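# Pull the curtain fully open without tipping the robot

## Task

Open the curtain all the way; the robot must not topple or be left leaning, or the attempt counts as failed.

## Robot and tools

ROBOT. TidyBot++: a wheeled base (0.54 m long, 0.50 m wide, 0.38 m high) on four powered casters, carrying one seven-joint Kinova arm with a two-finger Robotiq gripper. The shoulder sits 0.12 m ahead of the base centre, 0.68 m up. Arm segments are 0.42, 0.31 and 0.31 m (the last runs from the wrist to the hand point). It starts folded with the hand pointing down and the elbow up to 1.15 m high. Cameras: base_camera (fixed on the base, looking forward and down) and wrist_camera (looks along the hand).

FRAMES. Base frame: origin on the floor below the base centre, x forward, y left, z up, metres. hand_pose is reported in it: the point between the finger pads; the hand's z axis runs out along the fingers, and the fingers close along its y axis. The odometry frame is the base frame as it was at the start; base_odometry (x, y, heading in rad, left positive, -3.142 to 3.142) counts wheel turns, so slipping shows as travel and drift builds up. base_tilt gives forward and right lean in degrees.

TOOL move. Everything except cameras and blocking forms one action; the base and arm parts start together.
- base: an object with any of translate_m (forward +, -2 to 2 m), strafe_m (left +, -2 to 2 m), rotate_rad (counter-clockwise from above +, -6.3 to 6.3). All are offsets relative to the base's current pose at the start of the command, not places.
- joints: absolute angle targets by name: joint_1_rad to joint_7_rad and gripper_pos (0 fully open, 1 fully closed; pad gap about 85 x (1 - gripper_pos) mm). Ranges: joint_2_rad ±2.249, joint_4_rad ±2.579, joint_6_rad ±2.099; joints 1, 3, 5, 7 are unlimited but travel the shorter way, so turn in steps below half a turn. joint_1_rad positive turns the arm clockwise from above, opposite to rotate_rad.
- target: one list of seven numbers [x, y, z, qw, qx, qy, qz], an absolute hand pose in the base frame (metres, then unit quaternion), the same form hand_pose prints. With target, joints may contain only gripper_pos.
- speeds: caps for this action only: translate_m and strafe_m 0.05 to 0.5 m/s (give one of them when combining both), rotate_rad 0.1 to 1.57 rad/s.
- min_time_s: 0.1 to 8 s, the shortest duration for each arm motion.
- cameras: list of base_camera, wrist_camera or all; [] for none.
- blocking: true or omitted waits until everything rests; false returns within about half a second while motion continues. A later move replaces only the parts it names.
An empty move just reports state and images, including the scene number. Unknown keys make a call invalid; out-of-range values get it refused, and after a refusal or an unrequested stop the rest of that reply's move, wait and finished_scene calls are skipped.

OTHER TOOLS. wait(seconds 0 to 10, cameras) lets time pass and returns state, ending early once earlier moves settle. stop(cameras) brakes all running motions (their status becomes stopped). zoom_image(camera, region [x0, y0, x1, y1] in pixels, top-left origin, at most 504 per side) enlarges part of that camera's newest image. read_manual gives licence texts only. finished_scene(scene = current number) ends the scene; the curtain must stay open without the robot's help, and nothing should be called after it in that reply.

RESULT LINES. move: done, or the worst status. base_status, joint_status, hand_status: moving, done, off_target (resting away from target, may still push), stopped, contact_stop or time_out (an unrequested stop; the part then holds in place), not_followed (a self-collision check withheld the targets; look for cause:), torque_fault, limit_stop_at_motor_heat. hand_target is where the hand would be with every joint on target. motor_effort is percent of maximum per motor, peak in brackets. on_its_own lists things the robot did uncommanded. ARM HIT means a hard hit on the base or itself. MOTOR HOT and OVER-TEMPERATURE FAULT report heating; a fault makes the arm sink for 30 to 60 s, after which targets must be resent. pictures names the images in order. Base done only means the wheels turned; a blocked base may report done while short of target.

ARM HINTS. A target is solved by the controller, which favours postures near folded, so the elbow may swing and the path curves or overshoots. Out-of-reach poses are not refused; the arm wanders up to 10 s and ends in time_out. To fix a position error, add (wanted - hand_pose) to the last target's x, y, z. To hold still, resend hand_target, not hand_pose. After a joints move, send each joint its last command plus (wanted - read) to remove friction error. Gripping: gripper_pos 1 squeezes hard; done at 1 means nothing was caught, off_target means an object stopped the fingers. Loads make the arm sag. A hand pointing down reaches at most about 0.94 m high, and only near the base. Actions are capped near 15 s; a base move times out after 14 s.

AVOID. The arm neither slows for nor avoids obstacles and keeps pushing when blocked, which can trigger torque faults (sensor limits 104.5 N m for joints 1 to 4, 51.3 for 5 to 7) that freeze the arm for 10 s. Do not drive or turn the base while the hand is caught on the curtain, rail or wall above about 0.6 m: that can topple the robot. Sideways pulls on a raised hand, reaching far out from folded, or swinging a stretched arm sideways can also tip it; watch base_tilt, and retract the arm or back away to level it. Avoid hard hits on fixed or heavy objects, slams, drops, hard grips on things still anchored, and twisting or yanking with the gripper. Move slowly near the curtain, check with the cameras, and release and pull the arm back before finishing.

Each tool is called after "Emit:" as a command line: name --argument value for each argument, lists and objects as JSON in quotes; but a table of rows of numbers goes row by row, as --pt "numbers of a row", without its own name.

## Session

Emit:
move --joints '{"joint_6_rad": 0.85, "gripper_pos": 1.0}' --base '{"rotate_rad": 1.57}' --cameras '["wrist_camera"]'

Scene clock: 2.30 s.
move: done
base_odometry: x=+0.000 y=+0.000 heading=+1.569
base_tilt: forward=+0.1 right=+0.3
base_status: done
joint_positions: joint_1_rad=-0.025 joint_2_rad=-0.398 joint_3_rad=+3.136 joint_4_rad=-2.533 joint_5_rad=+0.005 joint_6_rad=+0.754 joint_7_rad=+1.547 gripper_pos=+0.999
joint_status: all done
motor_effort: joint_1_rad=+0(1) joint_2_rad=-5(6) joint_3_rad=+0(1) joint_4_rad=+16(18) joint_5_rad=-1(2) joint_6_rad=+9(10) joint_7_rad=-1(1)
hand_pose: x=+0.5270 y=+0.0152 z=+0.9603 quat_wxyz=(-0.020, +0.637, +0.005, +0.771) (m; base frame)
hand_target: x=+0.5200 y=+0.0151 z=+0.9894 quat_wxyz=(-0.021, +0.599, +0.005, +0.800) (m; base frame)
hand_status: not commanded
pictures: wrist_camera
camera_calibration:
wrist_camera: T_world_to_cam=[[0.0346967, -0.998827, -0.0337681, 0.030279], [0.195409, 0.0399165, -0.979909, 0.897296], [0.980108, 0.027401, 0.196565, -0.572447], [0, 0, 0, 1]] pos_world=[0.38467, 0.0101122, 0.992814]

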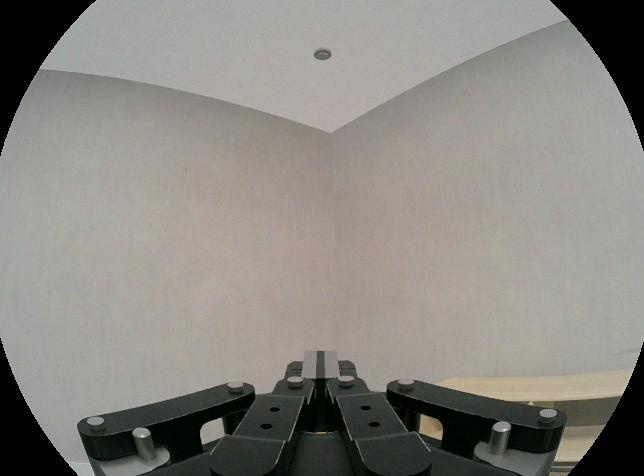

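Emit:
move --base '{"rotate_rad": 1.75}' --cameras '["wrist_camera"]'

Scene clock: 17.10 s.
move: done
base_odometry: x=+0.000 y=+0.000 heading=-2.965
base_tilt: forward=+0.0 right=+0.3
base_status: done
joint_positions: joint_1_rad=-0.025 joint_2_rad=-0.398 joint_3_rad=+3.136 joint_4_rad=-2.533 joint_5_rad=+0.005 joint_6_rad=+0.754 joint_7_rad=+1.547 gripper_pos=+0.999
joint_status: not commanded
motor_effort: joint_1_rad=+0(1) joint_2_rad=-5(6) joint_3_rad=+0(1) joint_4_rad=+16(17) joint_5_rad=+0(1) joint_6_rad=+9(10) joint_7_rad=-1(1)
hand_pose: x=+0.5270 y=+0.0152 z=+0.9603 quat_wxyz=(-0.020, +0.637, +0.005, +0.771) (m; base frame)
hand_target: x=+0.5200 y=+0.0151 z=+0.9894 quat_wxyz=(-0.021, +0.599, +0.005, +0.800) (m; base frame)
hand_status: not commanded
pictures: wrist_camera
camera_calibration:
wrist_camera: T_world_to_cam=[[0.0346967, -0.998827, -0.0337681, 0.030279], [0.195409, 0.0399165, -0.979909, 0.897296], [0.980108, 0.027401, 0.196565, -0.572447], [0, 0, 0, 1]] pos_world=[0.38467, 0.0101122, 0.992814]

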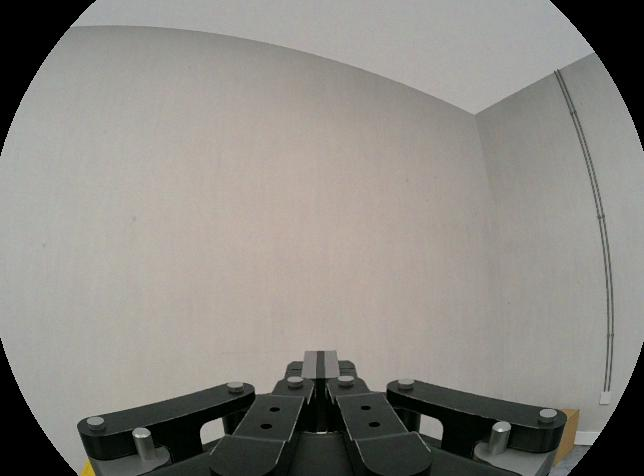

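Emit:
move --base '{"rotate_rad": 1.8}' --cameras '["wrist_camera"]'

Scene clock: 24.07 s.
move: done
base_odometry: x=+0.000 y=+0.000 heading=-1.166
base_tilt: forward=+0.1 right=+0.3
base_status: done
joint_positions: joint_1_rad=-0.025 joint_2_rad=-0.398 joint_3_rad=+3.136 joint_4_rad=-2.533 joint_5_rad=+0.005 joint_6_rad=+0.754 joint_7_rad=+1.547 gripper_pos=+0.999
joint_status: not commanded
motor_effort: joint_1_rad=+0(1) joint_2_rad=-5(6) joint_3_rad=+1(2) joint_4_rad=+16(17) joint_5_rad=+0(1) joint_6_rad=+9(10) joint_7_rad=-1(1)
hand_pose: x=+0.5270 y=+0.0152 z=+0.9604 quat_wxyz=(-0.020, +0.637, +0.005, +0.771) (m; base frame)
hand_target: x=+0.5200 y=+0.0151 z=+0.9894 quat_wxyz=(-0.021, +0.599, +0.005, +0.800) (m; base frame)
hand_status: not commanded
pictures: wrist_camera
camera_calibration:
wrist_camera: T_world_to_cam=[[0.034718, -0.998823, -0.0338659, 0.0303676], [0.195502, 0.0400193, -0.979886, 0.897237], [0.980089, 0.0273989, 0.196661, -0.572535], [0, 0, 0, 1]] pos_world=[0.384669, 0.0101119, 0.992814]

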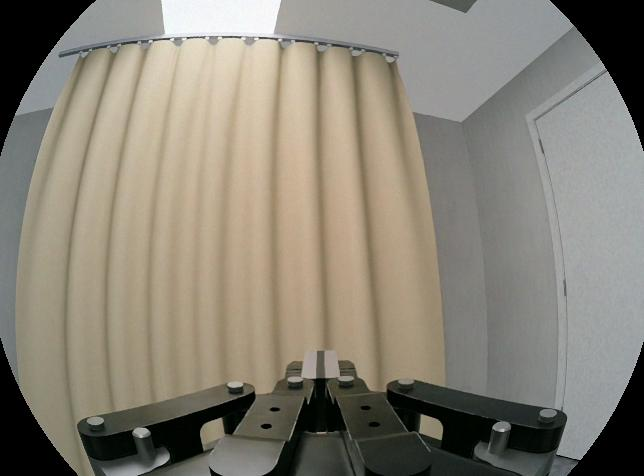

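Emit:
zoom_image --camera "wrist_camera" --region '[40, 10, 440, 110]'

Emit:
zoom_image --camera "wrist_camera" --region '[340, 30, 440, 110]'

Emit:
zoom_image --camera "wrist_camera" --region '[40, 20, 160, 110]'

Scaled by 1.260.

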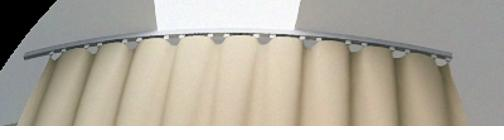

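Scaled by 5.040.

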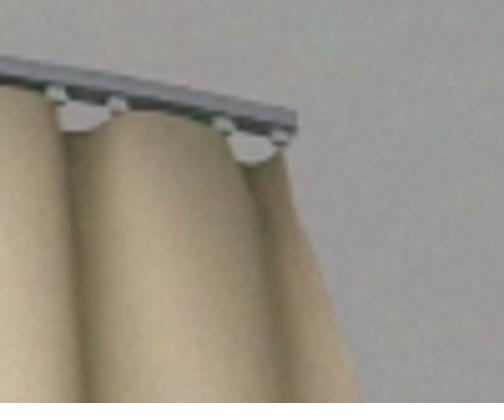

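Scaled by 4.200.

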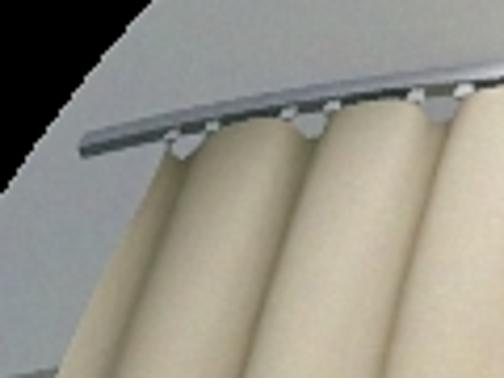

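Emit:
move --base '{"rotate_rad": 0.265}' --joints '{"joint_1_rad": -0.8, "joint_2_rad": 0.65, "joint_3_rad": 3.14, "joint_4_rad": -0.32, "joint_5_rad": 0.0, "joint_6_rad": -0.75}' --cameras '["wrist_camera"]'

Scene clock: 50.60 s.
move: done
base_odometry: x=+0.000 y=+0.000 heading=-0.902
base_tilt: forward=+0.0 right=+0.3
base_status: done
joint_positions: joint_1_rad=-0.786 joint_2_rad=+0.596 joint_3_rad=+3.136 joint_4_rad=-0.347 joint_5_rad=+0.005 joint_6_rad=-0.659 joint_7_rad=+1.547 gripper_pos=+0.999
joint_status: all done
motor_effort: joint_1_rad=+0(2) joint_2_rad=-35(36) joint_3_rad=+0(2) joint_4_rad=+17(19) joint_5_rad=-1(2) joint_6_rad=+9(10) joint_7_rad=-1(1)
hand_pose: x=+0.6837 y=+0.5693 z=+1.2048 quat_wxyz=(-0.275, +0.666, +0.268, +0.639) (m; base frame)
hand_target: x=+0.6902 y=+0.5908 z=+1.1482 quat_wxyz=(-0.262, +0.701, +0.287, +0.598) (m; base frame)
hand_status: not commanded
pictures: wrist_camera
camera_calibration:
wrist_camera: T_world_to_cam=[[0.703808, -0.709344, -0.0385435, -0.0299678], [-0.0435933, 0.0110288, -0.998988, 1.28696], [0.709052, 0.704776, -0.0231605, -0.724832], [0, 0, 0, 1]] pos_world=[0.591138, 0.475393, 1.26772]

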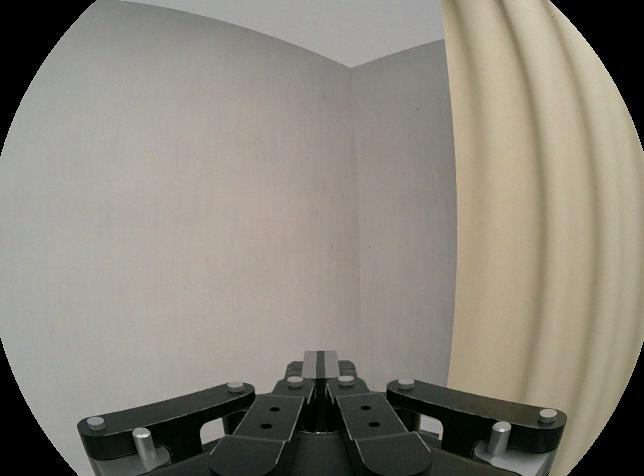

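Emit:
move --base '{"translate_m": 0.6, "strafe_m": 1.23}' --joints '{"joint_1_rad": -0.15, "joint_2_rad": 0.65, "joint_4_rad": -0.32, "joint_5_rad": 1.12, "joint_6_rad": -1.08}'

Emit:
move --base '{"translate_m": 0.37}' --speeds '{"translate_m": 0.3}' --cameras '["wrist_camera"]'

Scene clock: 77.50 s.
move: done
base_odometry: x=+1.337 y=+0.292 heading=-0.902
base_tilt: forward=+0.1 right=+0.3
base_status: done
joint_positions: joint_1_rad=-0.158 joint_2_rad=+0.604 joint_3_rad=+3.136 joint_4_rad=-0.343 joint_5_rad=+1.058 joint_6_rad=-0.996 joint_7_rad=+1.547 gripper_pos=+0.999
joint_status: all done
motor_effort: joint_1_rad=+1(4) joint_2_rad=-34(36) joint_3_rad=+2(3) joint_4_rad=+15(18) joint_5_rad=+6(6) joint_6_rad=+6(10) joint_7_rad=-1(1)
hand_pose: x=+0.8533 y=-0.1108 z=+1.2054 quat_wxyz=(+0.456, +0.713, +0.036, +0.532) (m; base frame)
hand_target: x=+0.8509 y=-0.1377 z=+1.1783 quat_wxyz=(+0.490, +0.725, +0.017, +0.484) (m; base frame)
hand_status: not commanded
pictures: none

Scene clock: 79.50 s.
move: done
base_odometry: x=+1.567 y=+0.001 heading=-0.901
base_tilt: forward=+0.1 right=+0.3
base_status: done
joint_positions: joint_1_rad=-0.158 joint_2_rad=+0.615 joint_3_rad=+3.136 joint_4_rad=-0.340 joint_5_rad=+1.061 joint_6_rad=-0.997 joint_7_rad=+1.547 gripper_pos=+0.999
joint_status: not commanded
motor_effort: joint_1_rad=+1(1) joint_2_rad=-35(39) joint_3_rad=+2(2) joint_4_rad=+15(16) joint_5_rad=+5(6) joint_6_rad=+6(8) joint_7_rad=-1(1)
hand_pose: x=+0.8579 y=-0.1108 z=+1.1992 quat_wxyz=(+0.458, +0.715, +0.038, +0.528) (m; base frame)
hand_target: x=+0.8509 y=-0.1377 z=+1.1783 quat_wxyz=(+0.490, +0.725, +0.017, +0.484) (m; base frame)
hand_status: not commanded
pictures: wrist_camera
camera_calibration:
wrist_camera: T_world_to_cam=[[-0.439676, -0.583389, 0.682892, -0.505346], [-0.426561, -0.533472, -0.730379, 1.24252], [0.790399, -0.612425, -0.0142969, -0.595488], [0, 0, 0, 1]] pos_world=[0.778494, 0.00334179, 1.24409]

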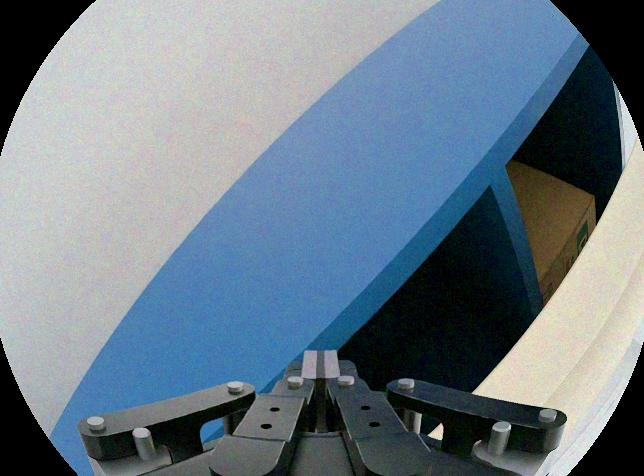

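Emit:
move --base '{"translate_m": 0.08}' --speeds '{"translate_m": 0.15}'

Emit:
move --base '{"strafe_m": -0.4}' --speeds '{"strafe_m": 0.2}' --cameras '["wrist_camera"]'

Scene clock: 104.63 s.
move: done
base_odometry: x=+1.617 y=-0.061 heading=-0.901
base_tilt: forward=+0.0 right=+0.3
base_status: done
joint_positions: joint_1_rad=-0.158 joint_2_rad=+0.620 joint_3_rad=+3.136 joint_4_rad=-0.338 joint_5_rad=+1.062 joint_6_rad=-0.998 joint_7_rad=+1.547 gripper_pos=+0.999
joint_status: not commanded
motor_effort: joint_1_rad=+1(2) joint_2_rad=-35(40) joint_3_rad=+2(2) joint_4_rad=+16(17) joint_5_rad=+5(6) joint_6_rad=+7(7) joint_7_rad=-1(1)
hand_pose: x=+0.8599 y=-0.1107 z=+1.1964 quat_wxyz=(+0.458, +0.715, +0.039, +0.526) (m; base frame)
hand_target: x=+0.8509 y=-0.1377 z=+1.1783 quat_wxyz=(+0.490, +0.725, +0.017, +0.484) (m; base frame)
hand_status: not commanded
pictures: none

Scene clock: 107.43 s.
move: done
base_odometry: x=+1.303 y=-0.310 heading=-0.901
base_tilt: forward=+0.1 right=+0.4
base_status: done
joint_positions: joint_1_rad=-0.150 joint_2_rad=+0.620 joint_3_rad=+3.136 joint_4_rad=-0.338 joint_5_rad=+1.062 joint_6_rad=-0.999 joint_7_rad=+1.547 gripper_pos=+0.999
joint_status: not commanded
motor_effort: joint_1_rad=+1(4) joint_2_rad=-34(37) joint_3_rad=+2(3) joint_4_rad=+15(16) joint_5_rad=+5(6) joint_6_rad=+6(8) joint_7_rad=-1(1)
hand_pose: x=+0.8588 y=-0.1169 z=+1.1963 quat_wxyz=(+0.461, +0.716, +0.036, +0.524) (m; base frame)
hand_target: x=+0.8509 y=-0.1377 z=+1.1783 quat_wxyz=(+0.490, +0.725, +0.017, +0.484) (m; base frame)
hand_status: not commanded
pictures: wrist_camera
camera_calibration:
wrist_camera: T_world_to_cam=[[-0.442822, -0.578203, 0.685267, -0.506127], [-0.4349, -0.529846, -0.728098, 1.24244], [0.784074, -0.62044, -0.016833, -0.592553], [0, 0, 0, 1]] pos_world=[0.78082, -0.00198368, 1.24148]

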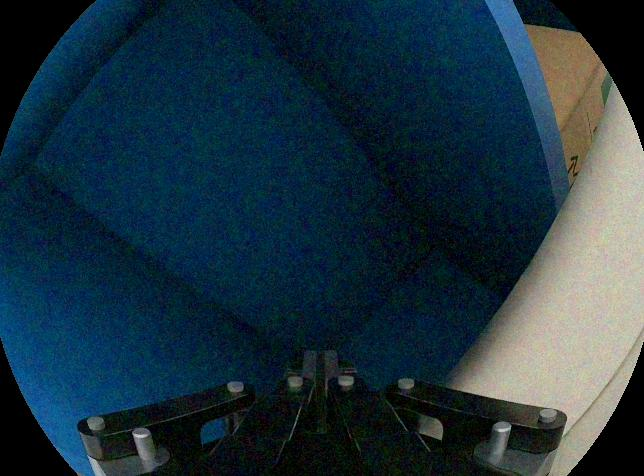

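Emit:
move --base '{"strafe_m": -1.0}' --speeds '{"strafe_m": 0.3}' --cameras '["wrist_camera"]'

Scene clock: 122.47 s.
move: done
base_odometry: x=+0.519 y=-0.931 heading=-0.901
base_tilt: forward=+0.1 right=+0.3
base_status: done
joint_positions: joint_1_rad=-0.161 joint_2_rad=+0.620 joint_3_rad=+3.136 joint_4_rad=-0.338 joint_5_rad=+1.062 joint_6_rad=-0.999 joint_7_rad=+1.547 gripper_pos=+0.999
joint_status: not commanded
motor_effort: joint_1_rad=+4(6) joint_2_rad=-36(37) joint_3_rad=+3(3) joint_4_rad=+16(16) joint_5_rad=+6(7) joint_6_rad=+6(7) joint_7_rad=-1(1)
hand_pose: x=+0.8601 y=-0.1085 z=+1.1963 quat_wxyz=(+0.458, +0.715, +0.040, +0.527) (m; base frame)
hand_target: x=+0.8509 y=-0.1377 z=+1.1783 quat_wxyz=(+0.490, +0.725, +0.017, +0.484) (m; base frame)
hand_status: not commanded
pictures: wrist_camera
camera_calibration:
wrist_camera: T_world_to_cam=[[-0.436175, -0.583208, 0.685288, -0.506973], [-0.428943, -0.53471, -0.728075, 1.24177], [0.79105, -0.611517, -0.0169361, -0.593231], [0, 0, 0, 1]] pos_world=[0.780796, 0.00554582, 1.24148]

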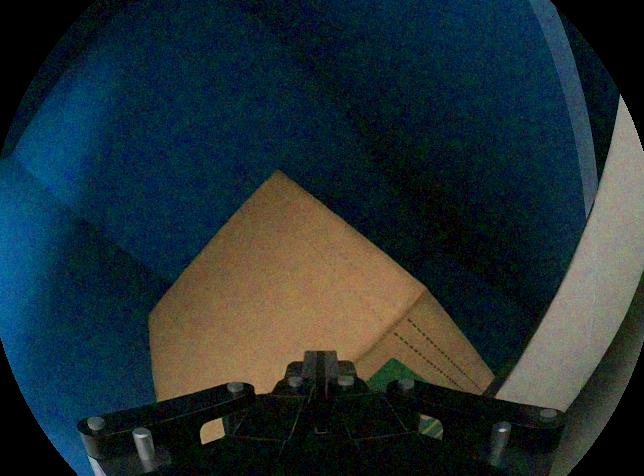

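Emit:
move --base '{"strafe_m": -0.7}' --speeds '{"strafe_m": 0.25}' --cameras '["wrist_camera"]'

Scene clock: 131.20 s.
move: done
base_odometry: x=-0.029 y=-1.366 heading=-0.900
base_tilt: forward=+0.1 right=+0.2
base_status: done
joint_positions: joint_1_rad=-0.327 joint_2_rad=+0.620 joint_3_rad=+3.084 joint_4_rad=-0.330 joint_5_rad=+1.061 joint_6_rad=-0.999 joint_7_rad=+1.547 gripper_pos=+0.999
joint_status: not commanded
motor_effort: joint_1_rad=+31(34) joint_2_rad=-31(38) joint_3_rad=+13(14) joint_4_rad=+14(17) joint_5_rad=+13(15) joint_6_rad=-7(8) joint_7_rad=-1(2)
hand_pose: x=+0.8702 y=+0.0323 z=+1.1934 quat_wxyz=(+0.388, +0.715, +0.106, +0.572) (m; base frame)
hand_target: x=+0.8509 y=-0.1377 z=+1.1783 quat_wxyz=(+0.490, +0.725, +0.017, +0.484) (m; base frame)
hand_status: not commanded
pictures: wrist_camera
camera_calibration:
wrist_camera: T_world_to_cam=[[-0.302967, -0.683098, 0.664521, -0.506289], [-0.311006, -0.588247, -0.746486, 1.24036], [0.900825, -0.43283, -0.0342285, -0.595816], [0, 0, 0, 1]] pos_world=[0.769096, 0.125906, 1.24196]

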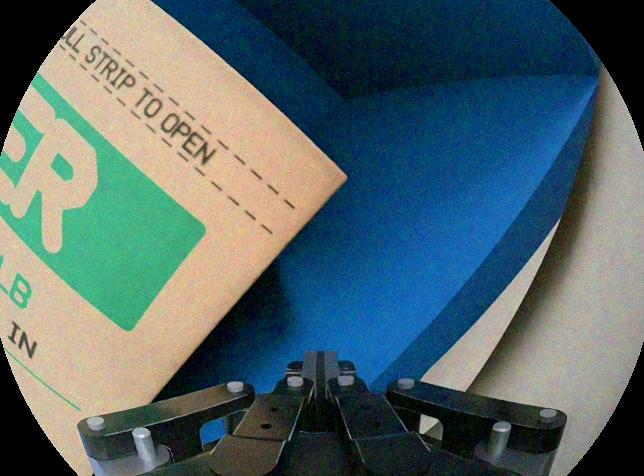

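Emit:
move --base '{"strafe_m": 0.2}' --speeds '{"strafe_m": 0.2}'

Emit:
move --base '{"translate_m": -0.07}' --speeds '{"translate_m": 0.15}' --cameras '["wrist_camera"]'

Scene clock: 142.33 s.
move: done
base_odometry: x=+0.128 y=-1.241 heading=-0.900
base_tilt: forward=+0.1 right=+0.3
base_status: done
joint_positions: joint_1_rad=-0.169 joint_2_rad=+0.626 joint_3_rad=+3.121 joint_4_rad=-0.330 joint_5_rad=+1.062 joint_6_rad=-1.019 joint_7_rad=+1.547 gripper_pos=+0.999
joint_status: not commanded
motor_effort: joint_1_rad=+2(31) joint_2_rad=-36(39) joint_3_rad=+3(13) joint_4_rad=+15(17) joint_5_rad=+6(14) joint_6_rad=+6(7) joint_7_rad=-1(1)
hand_pose: x=+0.8614 y=-0.1007 z=+1.1898 quat_wxyz=(+0.449, +0.722, +0.040, +0.525) (m; base frame)
hand_target: x=+0.8509 y=-0.1377 z=+1.1783 quat_wxyz=(+0.490, +0.725, +0.017, +0.484) (m; base frame)
hand_status: not commanded
pictures: none

Scene clock: 143.37 s.
move: done
base_odometry: x=+0.085 y=-1.186 heading=-0.900
base_tilt: forward=+0.1 right=+0.3
base_status: done
joint_positions: joint_1_rad=-0.169 joint_2_rad=+0.628 joint_3_rad=+3.121 joint_4_rad=-0.330 joint_5_rad=+1.062 joint_6_rad=-1.019 joint_7_rad=+1.547 gripper_pos=+0.999
joint_status: not commanded
motor_effort: joint_1_rad=+3(3) joint_2_rad=-37(42) joint_3_rad=+3(3) joint_4_rad=+16(17) joint_5_rad=+6(6) joint_6_rad=+6(7) joint_7_rad=-1(1)
hand_pose: x=+0.8626 y=-0.1007 z=+1.1881 quat_wxyz=(+0.449, +0.723, +0.040, +0.524) (m; base frame)
hand_target: x=+0.8509 y=-0.1377 z=+1.1783 quat_wxyz=(+0.490, +0.725, +0.017, +0.484) (m; base frame)
hand_status: not commanded
pictures: wrist_camera
camera_calibration:
wrist_camera: T_world_to_cam=[[-0.423517, -0.597922, 0.68053, -0.502421], [-0.435009, -0.524713, -0.73174, 1.25153], [0.794607, -0.605941, -0.0378764, -0.568272], [0, 0, 0, 1]] pos_world=[0.783195, 0.0119453, 1.23618]

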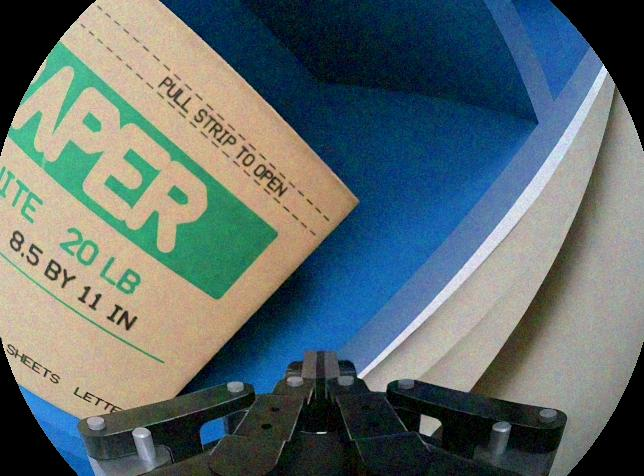

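Emit:
move --base '{"translate_m": -0.03}' --speeds '{"translate_m": 0.15}'

Emit:
move --joints '{"joint_1_rad": 0.05}'

Emit:
move --base '{"strafe_m": -0.2}' --speeds '{"strafe_m": 0.15}' --cameras '["wrist_camera"]'

Scene clock: 154.03 s.
move: done
base_odometry: x=+0.066 y=-1.162 heading=-0.900
base_tilt: forward=+0.1 right=+0.3
base_status: done
joint_positions: joint_1_rad=-0.169 joint_2_rad=+0.633 joint_3_rad=+3.121 joint_4_rad=-0.330 joint_5_rad=+1.062 joint_6_rad=-1.019 joint_7_rad=+1.547 gripper_pos=+0.999
joint_status: not commanded
motor_effort: joint_1_rad=+3(4) joint_2_rad=-36(41) joint_3_rad=+3(3) joint_4_rad=+16(17) joint_5_rad=+6(7) joint_6_rad=+6(7) joint_7_rad=-1(1)
hand_pose: x=+0.8649 y=-0.1004 z=+1.1848 quat_wxyz=(+0.450, +0.724, +0.042, +0.522) (m; base frame)
hand_target: x=+0.8509 y=-0.1377 z=+1.1783 quat_wxyz=(+0.490, +0.725, +0.017, +0.484) (m; base frame)
hand_status: not commanded
pictures: none

Scene clock: 155.23 s.
move: done
base_odometry: x=+0.066 y=-1.162 heading=-0.900
base_tilt: forward=+0.1 right=+0.3
base_status: not commanded
joint_positions: joint_1_rad=+0.015 joint_2_rad=+0.633 joint_3_rad=+3.121 joint_4_rad=-0.330 joint_5_rad=+1.062 joint_6_rad=-1.019 joint_7_rad=+1.547 gripper_pos=+0.999
joint_status: all done
motor_effort: joint_1_rad=+4(7) joint_2_rad=-35(38) joint_3_rad=+3(4) joint_4_rad=+16(16) joint_5_rad=+6(7) joint_6_rad=+6(6) joint_7_rad=-1(1)
hand_pose: x=+0.8339 y=-0.2354 z=+1.1848 quat_wxyz=(+0.496, +0.724, -0.025, +0.479) (m; base frame)
hand_target: x=+0.8089 y=-0.2804 z=+1.1783 quat_wxyz=(+0.535, +0.723, -0.056, +0.433) (m; base frame)
hand_status: not commanded
pictures: none

Scene clock: 157.17 s.
move: done
base_odometry: x=-0.091 y=-1.287 heading=-0.900
base_tilt: forward=+0.1 right=+0.3
base_status: done
joint_positions: joint_1_rad=+0.020 joint_2_rad=+0.633 joint_3_rad=+3.121 joint_4_rad=-0.330 joint_5_rad=+1.062 joint_6_rad=-1.019 joint_7_rad=+1.547 gripper_pos=+0.999
joint_status: not commanded
motor_effort: joint_1_rad=+6(9) joint_2_rad=-38(39) joint_3_rad=+4(4) joint_4_rad=+17(17) joint_5_rad=+7(8) joint_6_rad=+5(6) joint_7_rad=-1(1)
hand_pose: x=+0.8327 y=-0.2389 z=+1.1848 quat_wxyz=(+0.497, +0.724, -0.027, +0.477) (m; base frame)
hand_target: x=+0.8089 y=-0.2804 z=+1.1783 quat_wxyz=(+0.535, +0.723, -0.056, +0.433) (m; base frame)
hand_status: not commanded
pictures: wrist_camera
camera_calibration:
wrist_camera: T_world_to_cam=[[-0.525332, -0.507388, 0.68307, -0.492027], [-0.529381, -0.433596, -0.729212, 1.26105], [0.66617, -0.744682, -0.0408196, -0.550999], [0, 0, 0, 1]] pos_world=[0.776157, -0.113181, 1.23317]

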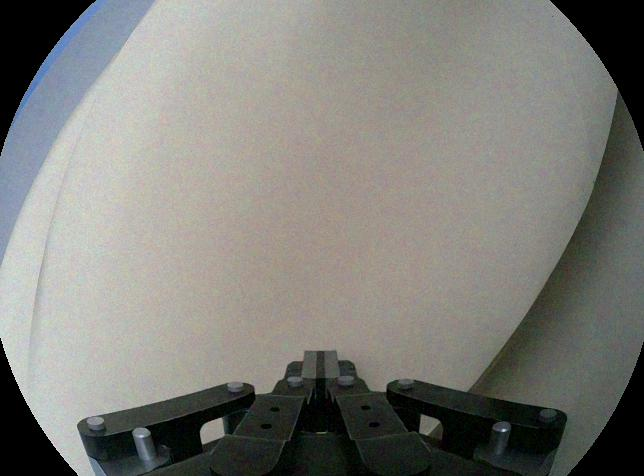

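Emit:
move --base '{"strafe_m": -0.4, "translate_m": 0.04}' --speeds '{"strafe_m": 0.15}' --cameras '["wrist_camera"]'

Scene clock: 171.27 s.
move: done
base_odometry: x=-0.380 y=-1.567 heading=-0.900
base_tilt: forward=+0.1 right=+0.3
base_status: done
joint_positions: joint_1_rad=+0.014 joint_2_rad=+0.633 joint_3_rad=+3.121 joint_4_rad=-0.330 joint_5_rad=+1.063 joint_6_rad=-1.019 joint_7_rad=+1.547 gripper_pos=+0.999
joint_status: not commanded
motor_effort: joint_1_rad=+6(10) joint_2_rad=-39(40) joint_3_rad=+4(5) joint_4_rad=+17(18) joint_5_rad=+7(8) joint_6_rad=+7(7) joint_7_rad=-1(2)
hand_pose: x=+0.8341 y=-0.2346 z=+1.1848 quat_wxyz=(+0.496, +0.724, -0.025, +0.479) (m; base frame)
hand_target: x=+0.8089 y=-0.2804 z=+1.1783 quat_wxyz=(+0.535, +0.723, -0.056, +0.433) (m; base frame)
hand_status: not commanded
pictures: wrist_camera
camera_calibration:
wrist_camera: T_world_to_cam=[[-0.522301, -0.510446, 0.683116, -0.492422], [-0.526853, -0.436737, -0.729169, 1.26075], [0.670543, -0.740747, -0.0408215, -0.551506], [0, 0, 0, 1]] pos_world=[0.776847, -0.109264, 1.23317]

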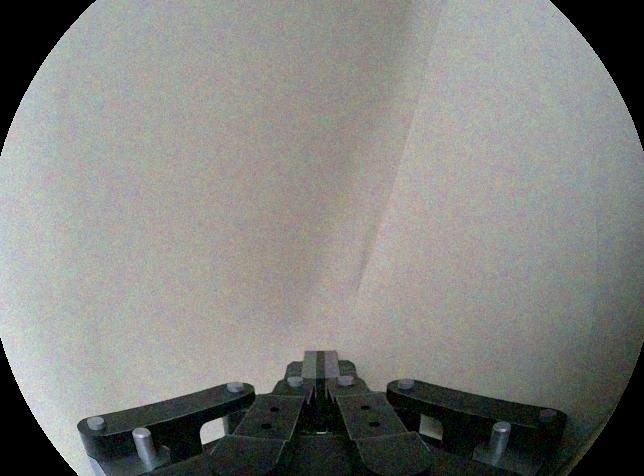

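Emit:
move --base '{"translate_m": -0.6, "strafe_m": 0.6}' --speeds '{"translate_m": 0.3}'

Emit:
move --base '{"translate_m": -0.55, "strafe_m": 0.3, "rotate_rad": 0.1}' --joints '{"joint_1_rad": 0.3, "joint_5_rad": 0.0, "joint_6_rad": -0.15}' --cameras '["wrist_camera"]'

Emit:
zoom_image --camera "wrist_camera" --region '[200, 50, 500, 200]'

Scene clock: 183.50 s.
move: done
base_odometry: x=-0.283 y=-0.724 heading=-0.900
base_tilt: forward=+0.1 right=+0.3
base_status: done
joint_positions: joint_1_rad=+0.024 joint_2_rad=+0.646 joint_3_rad=+3.121 joint_4_rad=-0.330 joint_5_rad=+1.063 joint_6_rad=-1.019 joint_7_rad=+1.547 gripper_pos=+0.999
joint_status: not commanded
motor_effort: joint_1_rad=+3(7) joint_2_rad=-41(45) joint_3_rad=+3(4) joint_4_rad=+18(20) joint_5_rad=+8(9) joint_6_rad=+5(8) joint_7_rad=-1(2)
hand_pose: x=+0.8386 y=-0.2416 z=+1.1750 quat_wxyz=(+0.498, +0.727, -0.025, +0.471) (m; base frame)
hand_target: x=+0.8089 y=-0.2804 z=+1.1783 quat_wxyz=(+0.535, +0.723, -0.056, +0.433) (m; base frame)
hand_status: not commanded
pictures: none

Scene clock: 186.03 s.
move: done
base_odometry: x=-0.390 y=-0.106 heading=-0.799
base_tilt: forward=+0.1 right=+0.3
base_status: done
joint_positions: joint_1_rad=+0.296 joint_2_rad=+0.651 joint_3_rad=+3.127 joint_4_rad=-0.325 joint_5_rad=+0.053 joint_6_rad=-0.245 joint_7_rad=+1.547 gripper_pos=+0.999
joint_status: all done
motor_effort: joint_1_rad=+0(4) joint_2_rad=-36(49) joint_3_rad=+0(4) joint_4_rad=+16(22) joint_5_rad=+0(9) joint_6_rad=+8(11) joint_7_rad=-1(1)
hand_pose: x=+0.8919 y=-0.2346 z=+1.2995 quat_wxyz=(+0.128, +0.567, -0.082, +0.809) (m; base frame)
hand_target: x=+0.8782 y=-0.2330 z=+1.3301 quat_wxyz=(+0.116, +0.524, -0.086, +0.839) (m; base frame)
hand_status: not commanded
pictures: wrist_camera
camera_calibration:
wrist_camera: T_world_to_cam=[[-0.301037, -0.953604, -0.00391083, 0.0508198], [0.335787, -0.102162, -0.936381, 0.953151], [0.892538, -0.283199, 0.350962, -1.18541], [0, 0, 0, 1]] pos_world=[0.753264, -0.189868, 1.30875]

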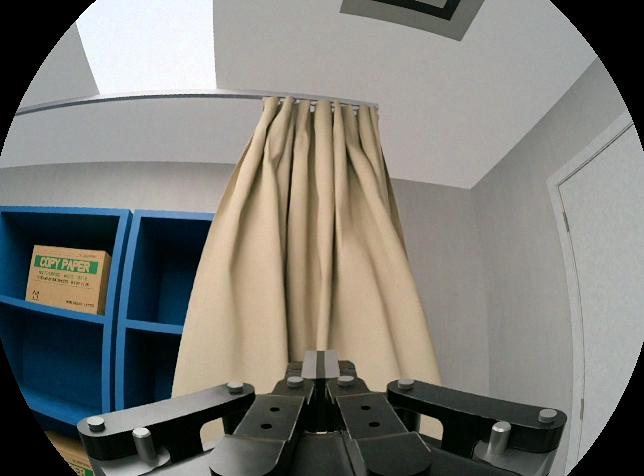

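Scaled by 1.680.

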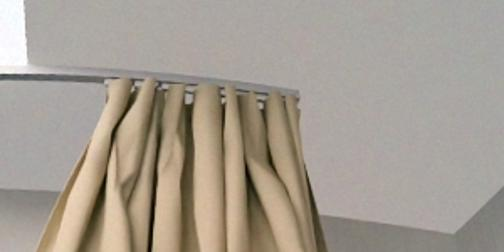

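Emit:
zoom_image --camera "wrist_camera" --region '[250, 80, 390, 140]'

Scaled by 3.600.

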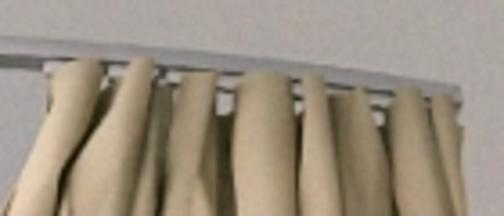

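Emit:
move --base '{"rotate_rad": -0.101}' --joints '{"joint_1_rad": -0.13, "joint_2_rad": 0.62, "joint_4_rad": -0.3, "joint_5_rad": 1.12, "joint_6_rad": -1.08}'

Emit:
move --base '{"translate_m": 0.5, "strafe_m": 0.52}'

Emit:
move --base '{"translate_m": 0.61}' --speeds '{"translate_m": 0.4}' --cameras '["wrist_camera"]'

Scene clock: 207.77 s.
move: done
base_odometry: x=-0.390 y=-0.106 heading=-0.901
base_tilt: forward=+0.1 right=+0.4
base_status: done
joint_positions: joint_1_rad=-0.119 joint_2_rad=+0.651 joint_3_rad=+3.133 joint_4_rad=-0.324 joint_5_rad=+1.054 joint_6_rad=-0.992 joint_7_rad=+1.547 gripper_pos=+0.999
joint_status: all done
motor_effort: joint_1_rad=+0(6) joint_2_rad=-36(39) joint_3_rad=+2(2) joint_4_rad=+15(18) joint_5_rad=+5(6) joint_6_rad=+6(10) joint_7_rad=-1(1)
hand_pose: x=+0.8707 y=-0.1344 z=+1.1800 quat_wxyz=(+0.464, +0.720, +0.031, +0.515) (m; base frame)
hand_target: x=+0.8293 y=-0.1548 z=+1.2080 quat_wxyz=(+0.492, +0.714, -0.004, +0.497) (m; base frame)
hand_status: not commanded
pictures: none

Scene clock: 210.53 s.
move: done
base_odometry: x=+0.328 y=-0.175 heading=-0.901
base_tilt: forward=+0.1 right=+0.3
base_status: done
joint_positions: joint_1_rad=-0.126 joint_2_rad=+0.651 joint_3_rad=+3.133 joint_4_rad=-0.322 joint_5_rad=+1.061 joint_6_rad=-0.998 joint_7_rad=+1.547 gripper_pos=+0.999
joint_status: not commanded
motor_effort: joint_1_rad=+0(2) joint_2_rad=-36(40) joint_3_rad=+1(3) joint_4_rad=+15(17) joint_5_rad=+5(6) joint_6_rad=+6(8) joint_7_rad=-1(1)
hand_pose: x=+0.8696 y=-0.1312 z=+1.1810 quat_wxyz=(+0.465, +0.720, +0.032, +0.514) (m; base frame)
hand_target: x=+0.8293 y=-0.1548 z=+1.2080 quat_wxyz=(+0.492, +0.714, -0.004, +0.497) (m; base frame)
hand_status: not commanded
pictures: none

Scene clock: 213.00 s.
move: done
base_odometry: x=+0.708 y=-0.653 heading=-0.900
base_tilt: forward=+0.1 right=+0.3
base_status: done
joint_positions: joint_1_rad=-0.126 joint_2_rad=+0.650 joint_3_rad=+3.133 joint_4_rad=-0.320 joint_5_rad=+1.062 joint_6_rad=-0.999 joint_7_rad=+1.547 gripper_pos=+0.999
joint_status: not commanded
motor_effort: joint_1_rad=+0(1) joint_2_rad=-36(41) joint_3_rad=+1(2) joint_4_rad=+15(17) joint_5_rad=+5(6) joint_6_rad=+7(8) joint_7_rad=-1(1)
hand_pose: x=+0.8684 y=-0.1316 z=+1.1828 quat_wxyz=(+0.465, +0.719, +0.031, +0.515) (m; base frame)
hand_target: x=+0.8293 y=-0.1548 z=+1.2080 quat_wxyz=(+0.492, +0.714, -0.004, +0.497) (m; base frame)
hand_status: not commanded
pictures: wrist_camera
camera_calibration:
wrist_camera: T_world_to_cam=[[-0.446316, -0.569738, 0.690073, -0.502638], [-0.454217, -0.520188, -0.723251, 1.24128], [0.771031, -0.636241, -0.0266165, -0.58856], [0, 0, 0, 1]] pos_world=[0.793274, -0.0151383, 1.22895]

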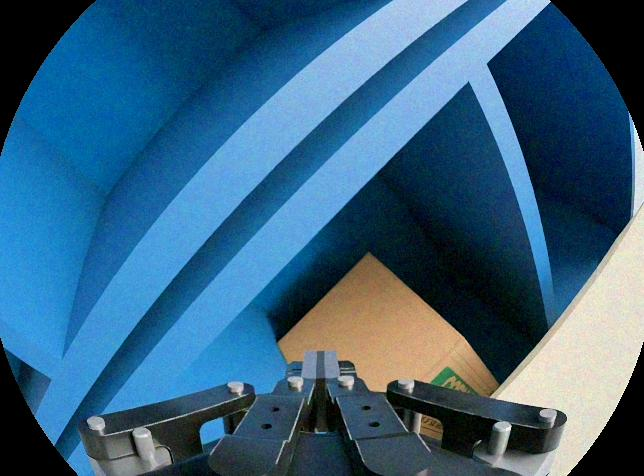

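Emit:
move --base '{"strafe_m": -1.0}' --speeds '{"strafe_m": 0.25}' --cameras '["wrist_camera"]'

Scene clock: 223.87 s.
move: done
base_odometry: x=-0.076 y=-1.275 heading=-0.900
base_tilt: forward=+0.1 right=+0.3
base_status: done
joint_positions: joint_1_rad=-0.145 joint_2_rad=+0.650 joint_3_rad=+3.133 joint_4_rad=-0.320 joint_5_rad=+1.062 joint_6_rad=-0.999 joint_7_rad=+1.547 gripper_pos=+0.999
joint_status: not commanded
motor_effort: joint_1_rad=+6(6) joint_2_rad=-36(38) joint_3_rad=+3(4) joint_4_rad=+15(16) joint_5_rad=+6(6) joint_6_rad=+4(7) joint_7_rad=-1(2)
hand_pose: x=+0.8707 y=-0.1175 z=+1.1828 quat_wxyz=(+0.460, +0.719, +0.038, +0.519) (m; base frame)
hand_target: x=+0.8293 y=-0.1548 z=+1.2080 quat_wxyz=(+0.492, +0.714, -0.004, +0.497) (m; base frame)
hand_status: not commanded
pictures: wrist_camera
camera_calibration:
wrist_camera: T_world_to_cam=[[-0.435485, -0.578036, 0.690092, -0.50394], [-0.444448, -0.528589, -0.723228, 1.24019], [0.782827, -0.621665, -0.0267148, -0.589776], [0, 0, 0, 1]] pos_world=[0.793435, -0.00238859, 1.22895]

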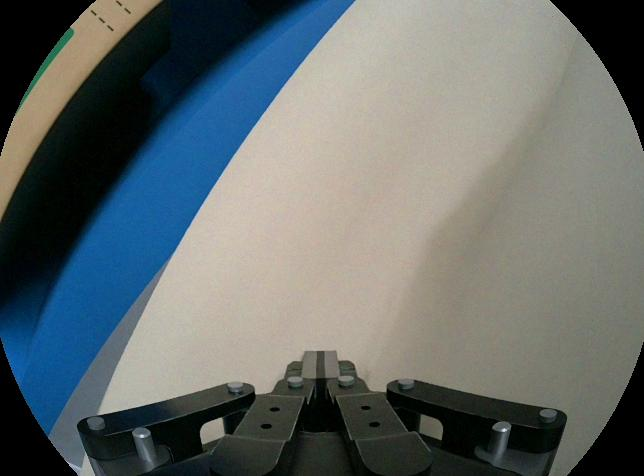

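Emit:
move --base '{"strafe_m": -0.6, "translate_m": 0.09}' --speeds '{"strafe_m": 0.15}' --cameras '["wrist_camera"]'

Scene clock: 239.03 s.
move: done
base_odometry: x=-0.490 y=-1.719 heading=-0.900
base_tilt: forward=+0.1 right=+0.3
base_status: done
joint_positions: joint_1_rad=-0.168 joint_2_rad=+0.647 joint_3_rad=+3.133 joint_4_rad=-0.307 joint_5_rad=+1.062 joint_6_rad=-0.999 joint_7_rad=+1.547 gripper_pos=+0.999
joint_status: not commanded
motor_effort: joint_1_rad=+7(11) joint_2_rad=-38(39) joint_3_rad=+3(5) joint_4_rad=+16(17) joint_5_rad=+6(7) joint_6_rad=+6(6) joint_7_rad=-1(2)
hand_pose: x=+0.8694 y=-0.1013 z=+1.1911 quat_wxyz=(+0.454, +0.715, +0.041, +0.530) (m; base frame)
hand_target: x=+0.8293 y=-0.1548 z=+1.2080 quat_wxyz=(+0.492, +0.714, -0.004, +0.497) (m; base frame)
hand_status: not commanded
pictures: wrist_camera
camera_calibration:
wrist_camera: T_world_to_cam=[[-0.433269, -0.589432, 0.681797, -0.494114], [-0.421203, -0.536366, -0.731369, 1.24283], [0.796785, -0.604054, -0.0158798, -0.601761], [0, 0, 0, 1]] pos_world=[0.788872, 0.0118668, 1.2363]

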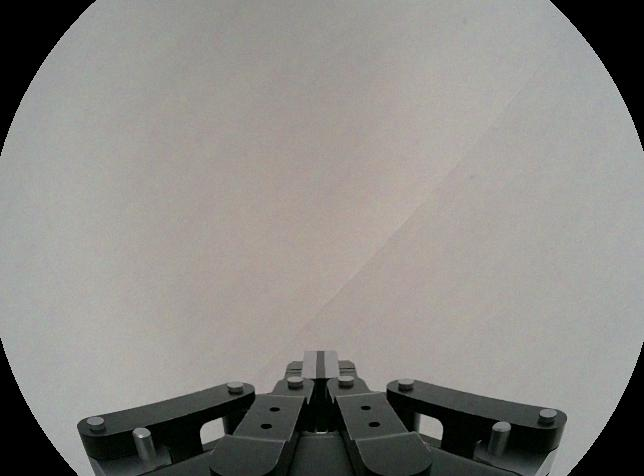

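Emit:
move --base '{"translate_m": -0.7, "strafe_m": 0.6}' --speeds '{"translate_m": 0.3}'

Emit:
move --base '{"translate_m": -0.5, "strafe_m": 0.4, "rotate_rad": 0.1}' --joints '{"joint_1_rad": 0.3, "joint_5_rad": 0.0, "joint_6_rad": -0.15}' --cameras '["wrist_camera"]'

Emit:
zoom_image --camera "wrist_camera" --region '[250, 70, 390, 130]'

Scene clock: 250.27 s.
move: done
base_odometry: x=-0.455 y=-0.797 heading=-0.900
base_tilt: forward=+0.1 right=+0.3
base_status: done
joint_positions: joint_1_rad=-0.156 joint_2_rad=+0.647 joint_3_rad=+3.133 joint_4_rad=-0.307 joint_5_rad=+1.062 joint_6_rad=-1.001 joint_7_rad=+1.547 gripper_pos=+0.999
joint_status: not commanded
motor_effort: joint_1_rad=+6(7) joint_2_rad=-38(46) joint_3_rad=+4(5) joint_4_rad=+15(20) joint_5_rad=+7(9) joint_6_rad=+0(8) joint_7_rad=-2(2)
hand_pose: x=+0.8679 y=-0.1105 z=+1.1908 quat_wxyz=(+0.457, +0.716, +0.037, +0.527) (m; base frame)
hand_target: x=+0.8293 y=-0.1548 z=+1.2080 quat_wxyz=(+0.492, +0.714, -0.004, +0.497) (m; base frame)
hand_status: not commanded
pictures: none

Scene clock: 252.83 s.
move: done
base_odometry: x=-0.453 y=-0.157 heading=-0.799
base_tilt: forward=+0.0 right=+0.3
base_status: done
joint_positions: joint_1_rad=+0.295 joint_2_rad=+0.646 joint_3_rad=+3.133 joint_4_rad=-0.307 joint_5_rad=+0.053 joint_6_rad=-0.246 joint_7_rad=+1.547 gripper_pos=+0.999
joint_status: all done
motor_effort: joint_1_rad=+0(6) joint_2_rad=-36(44) joint_3_rad=-1(3) joint_4_rad=+16(20) joint_5_rad=+0(7) joint_6_rad=+10(11) joint_7_rad=-1(2)
hand_pose: x=+0.8840 y=-0.2325 z=+1.3130 quat_wxyz=(+0.132, +0.558, -0.081, +0.815) (m; base frame)
hand_target: x=+0.8529 y=-0.2252 z=+1.3642 quat_wxyz=(+0.118, +0.503, -0.082, +0.852) (m; base frame)
hand_status: not commanded
pictures: wrist_camera
camera_calibration:
wrist_camera: T_world_to_cam=[[-0.304051, -0.952655, -0.000568168, 0.0490832], [0.353726, -0.112342, -0.928578, 0.940163], [0.884551, -0.282536, 0.371137, -1.20168], [0, 0, 0, 1]] pos_world=[0.74531, -0.187139, 1.31903]

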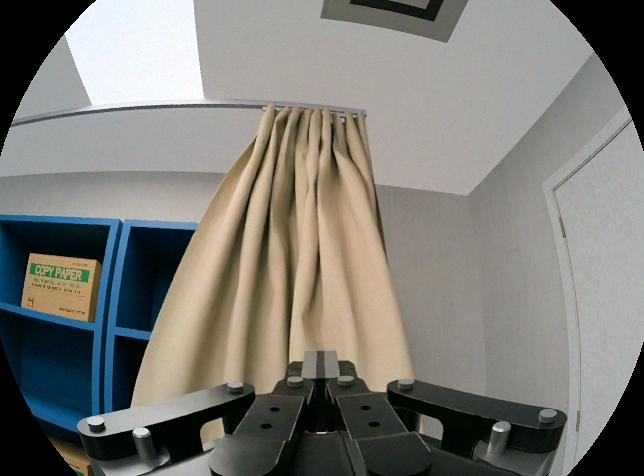

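Scaled by 3.600.

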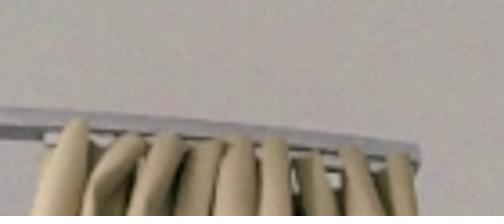

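Emit:
finished_scene --scene 3

The scene is finished: the task was done.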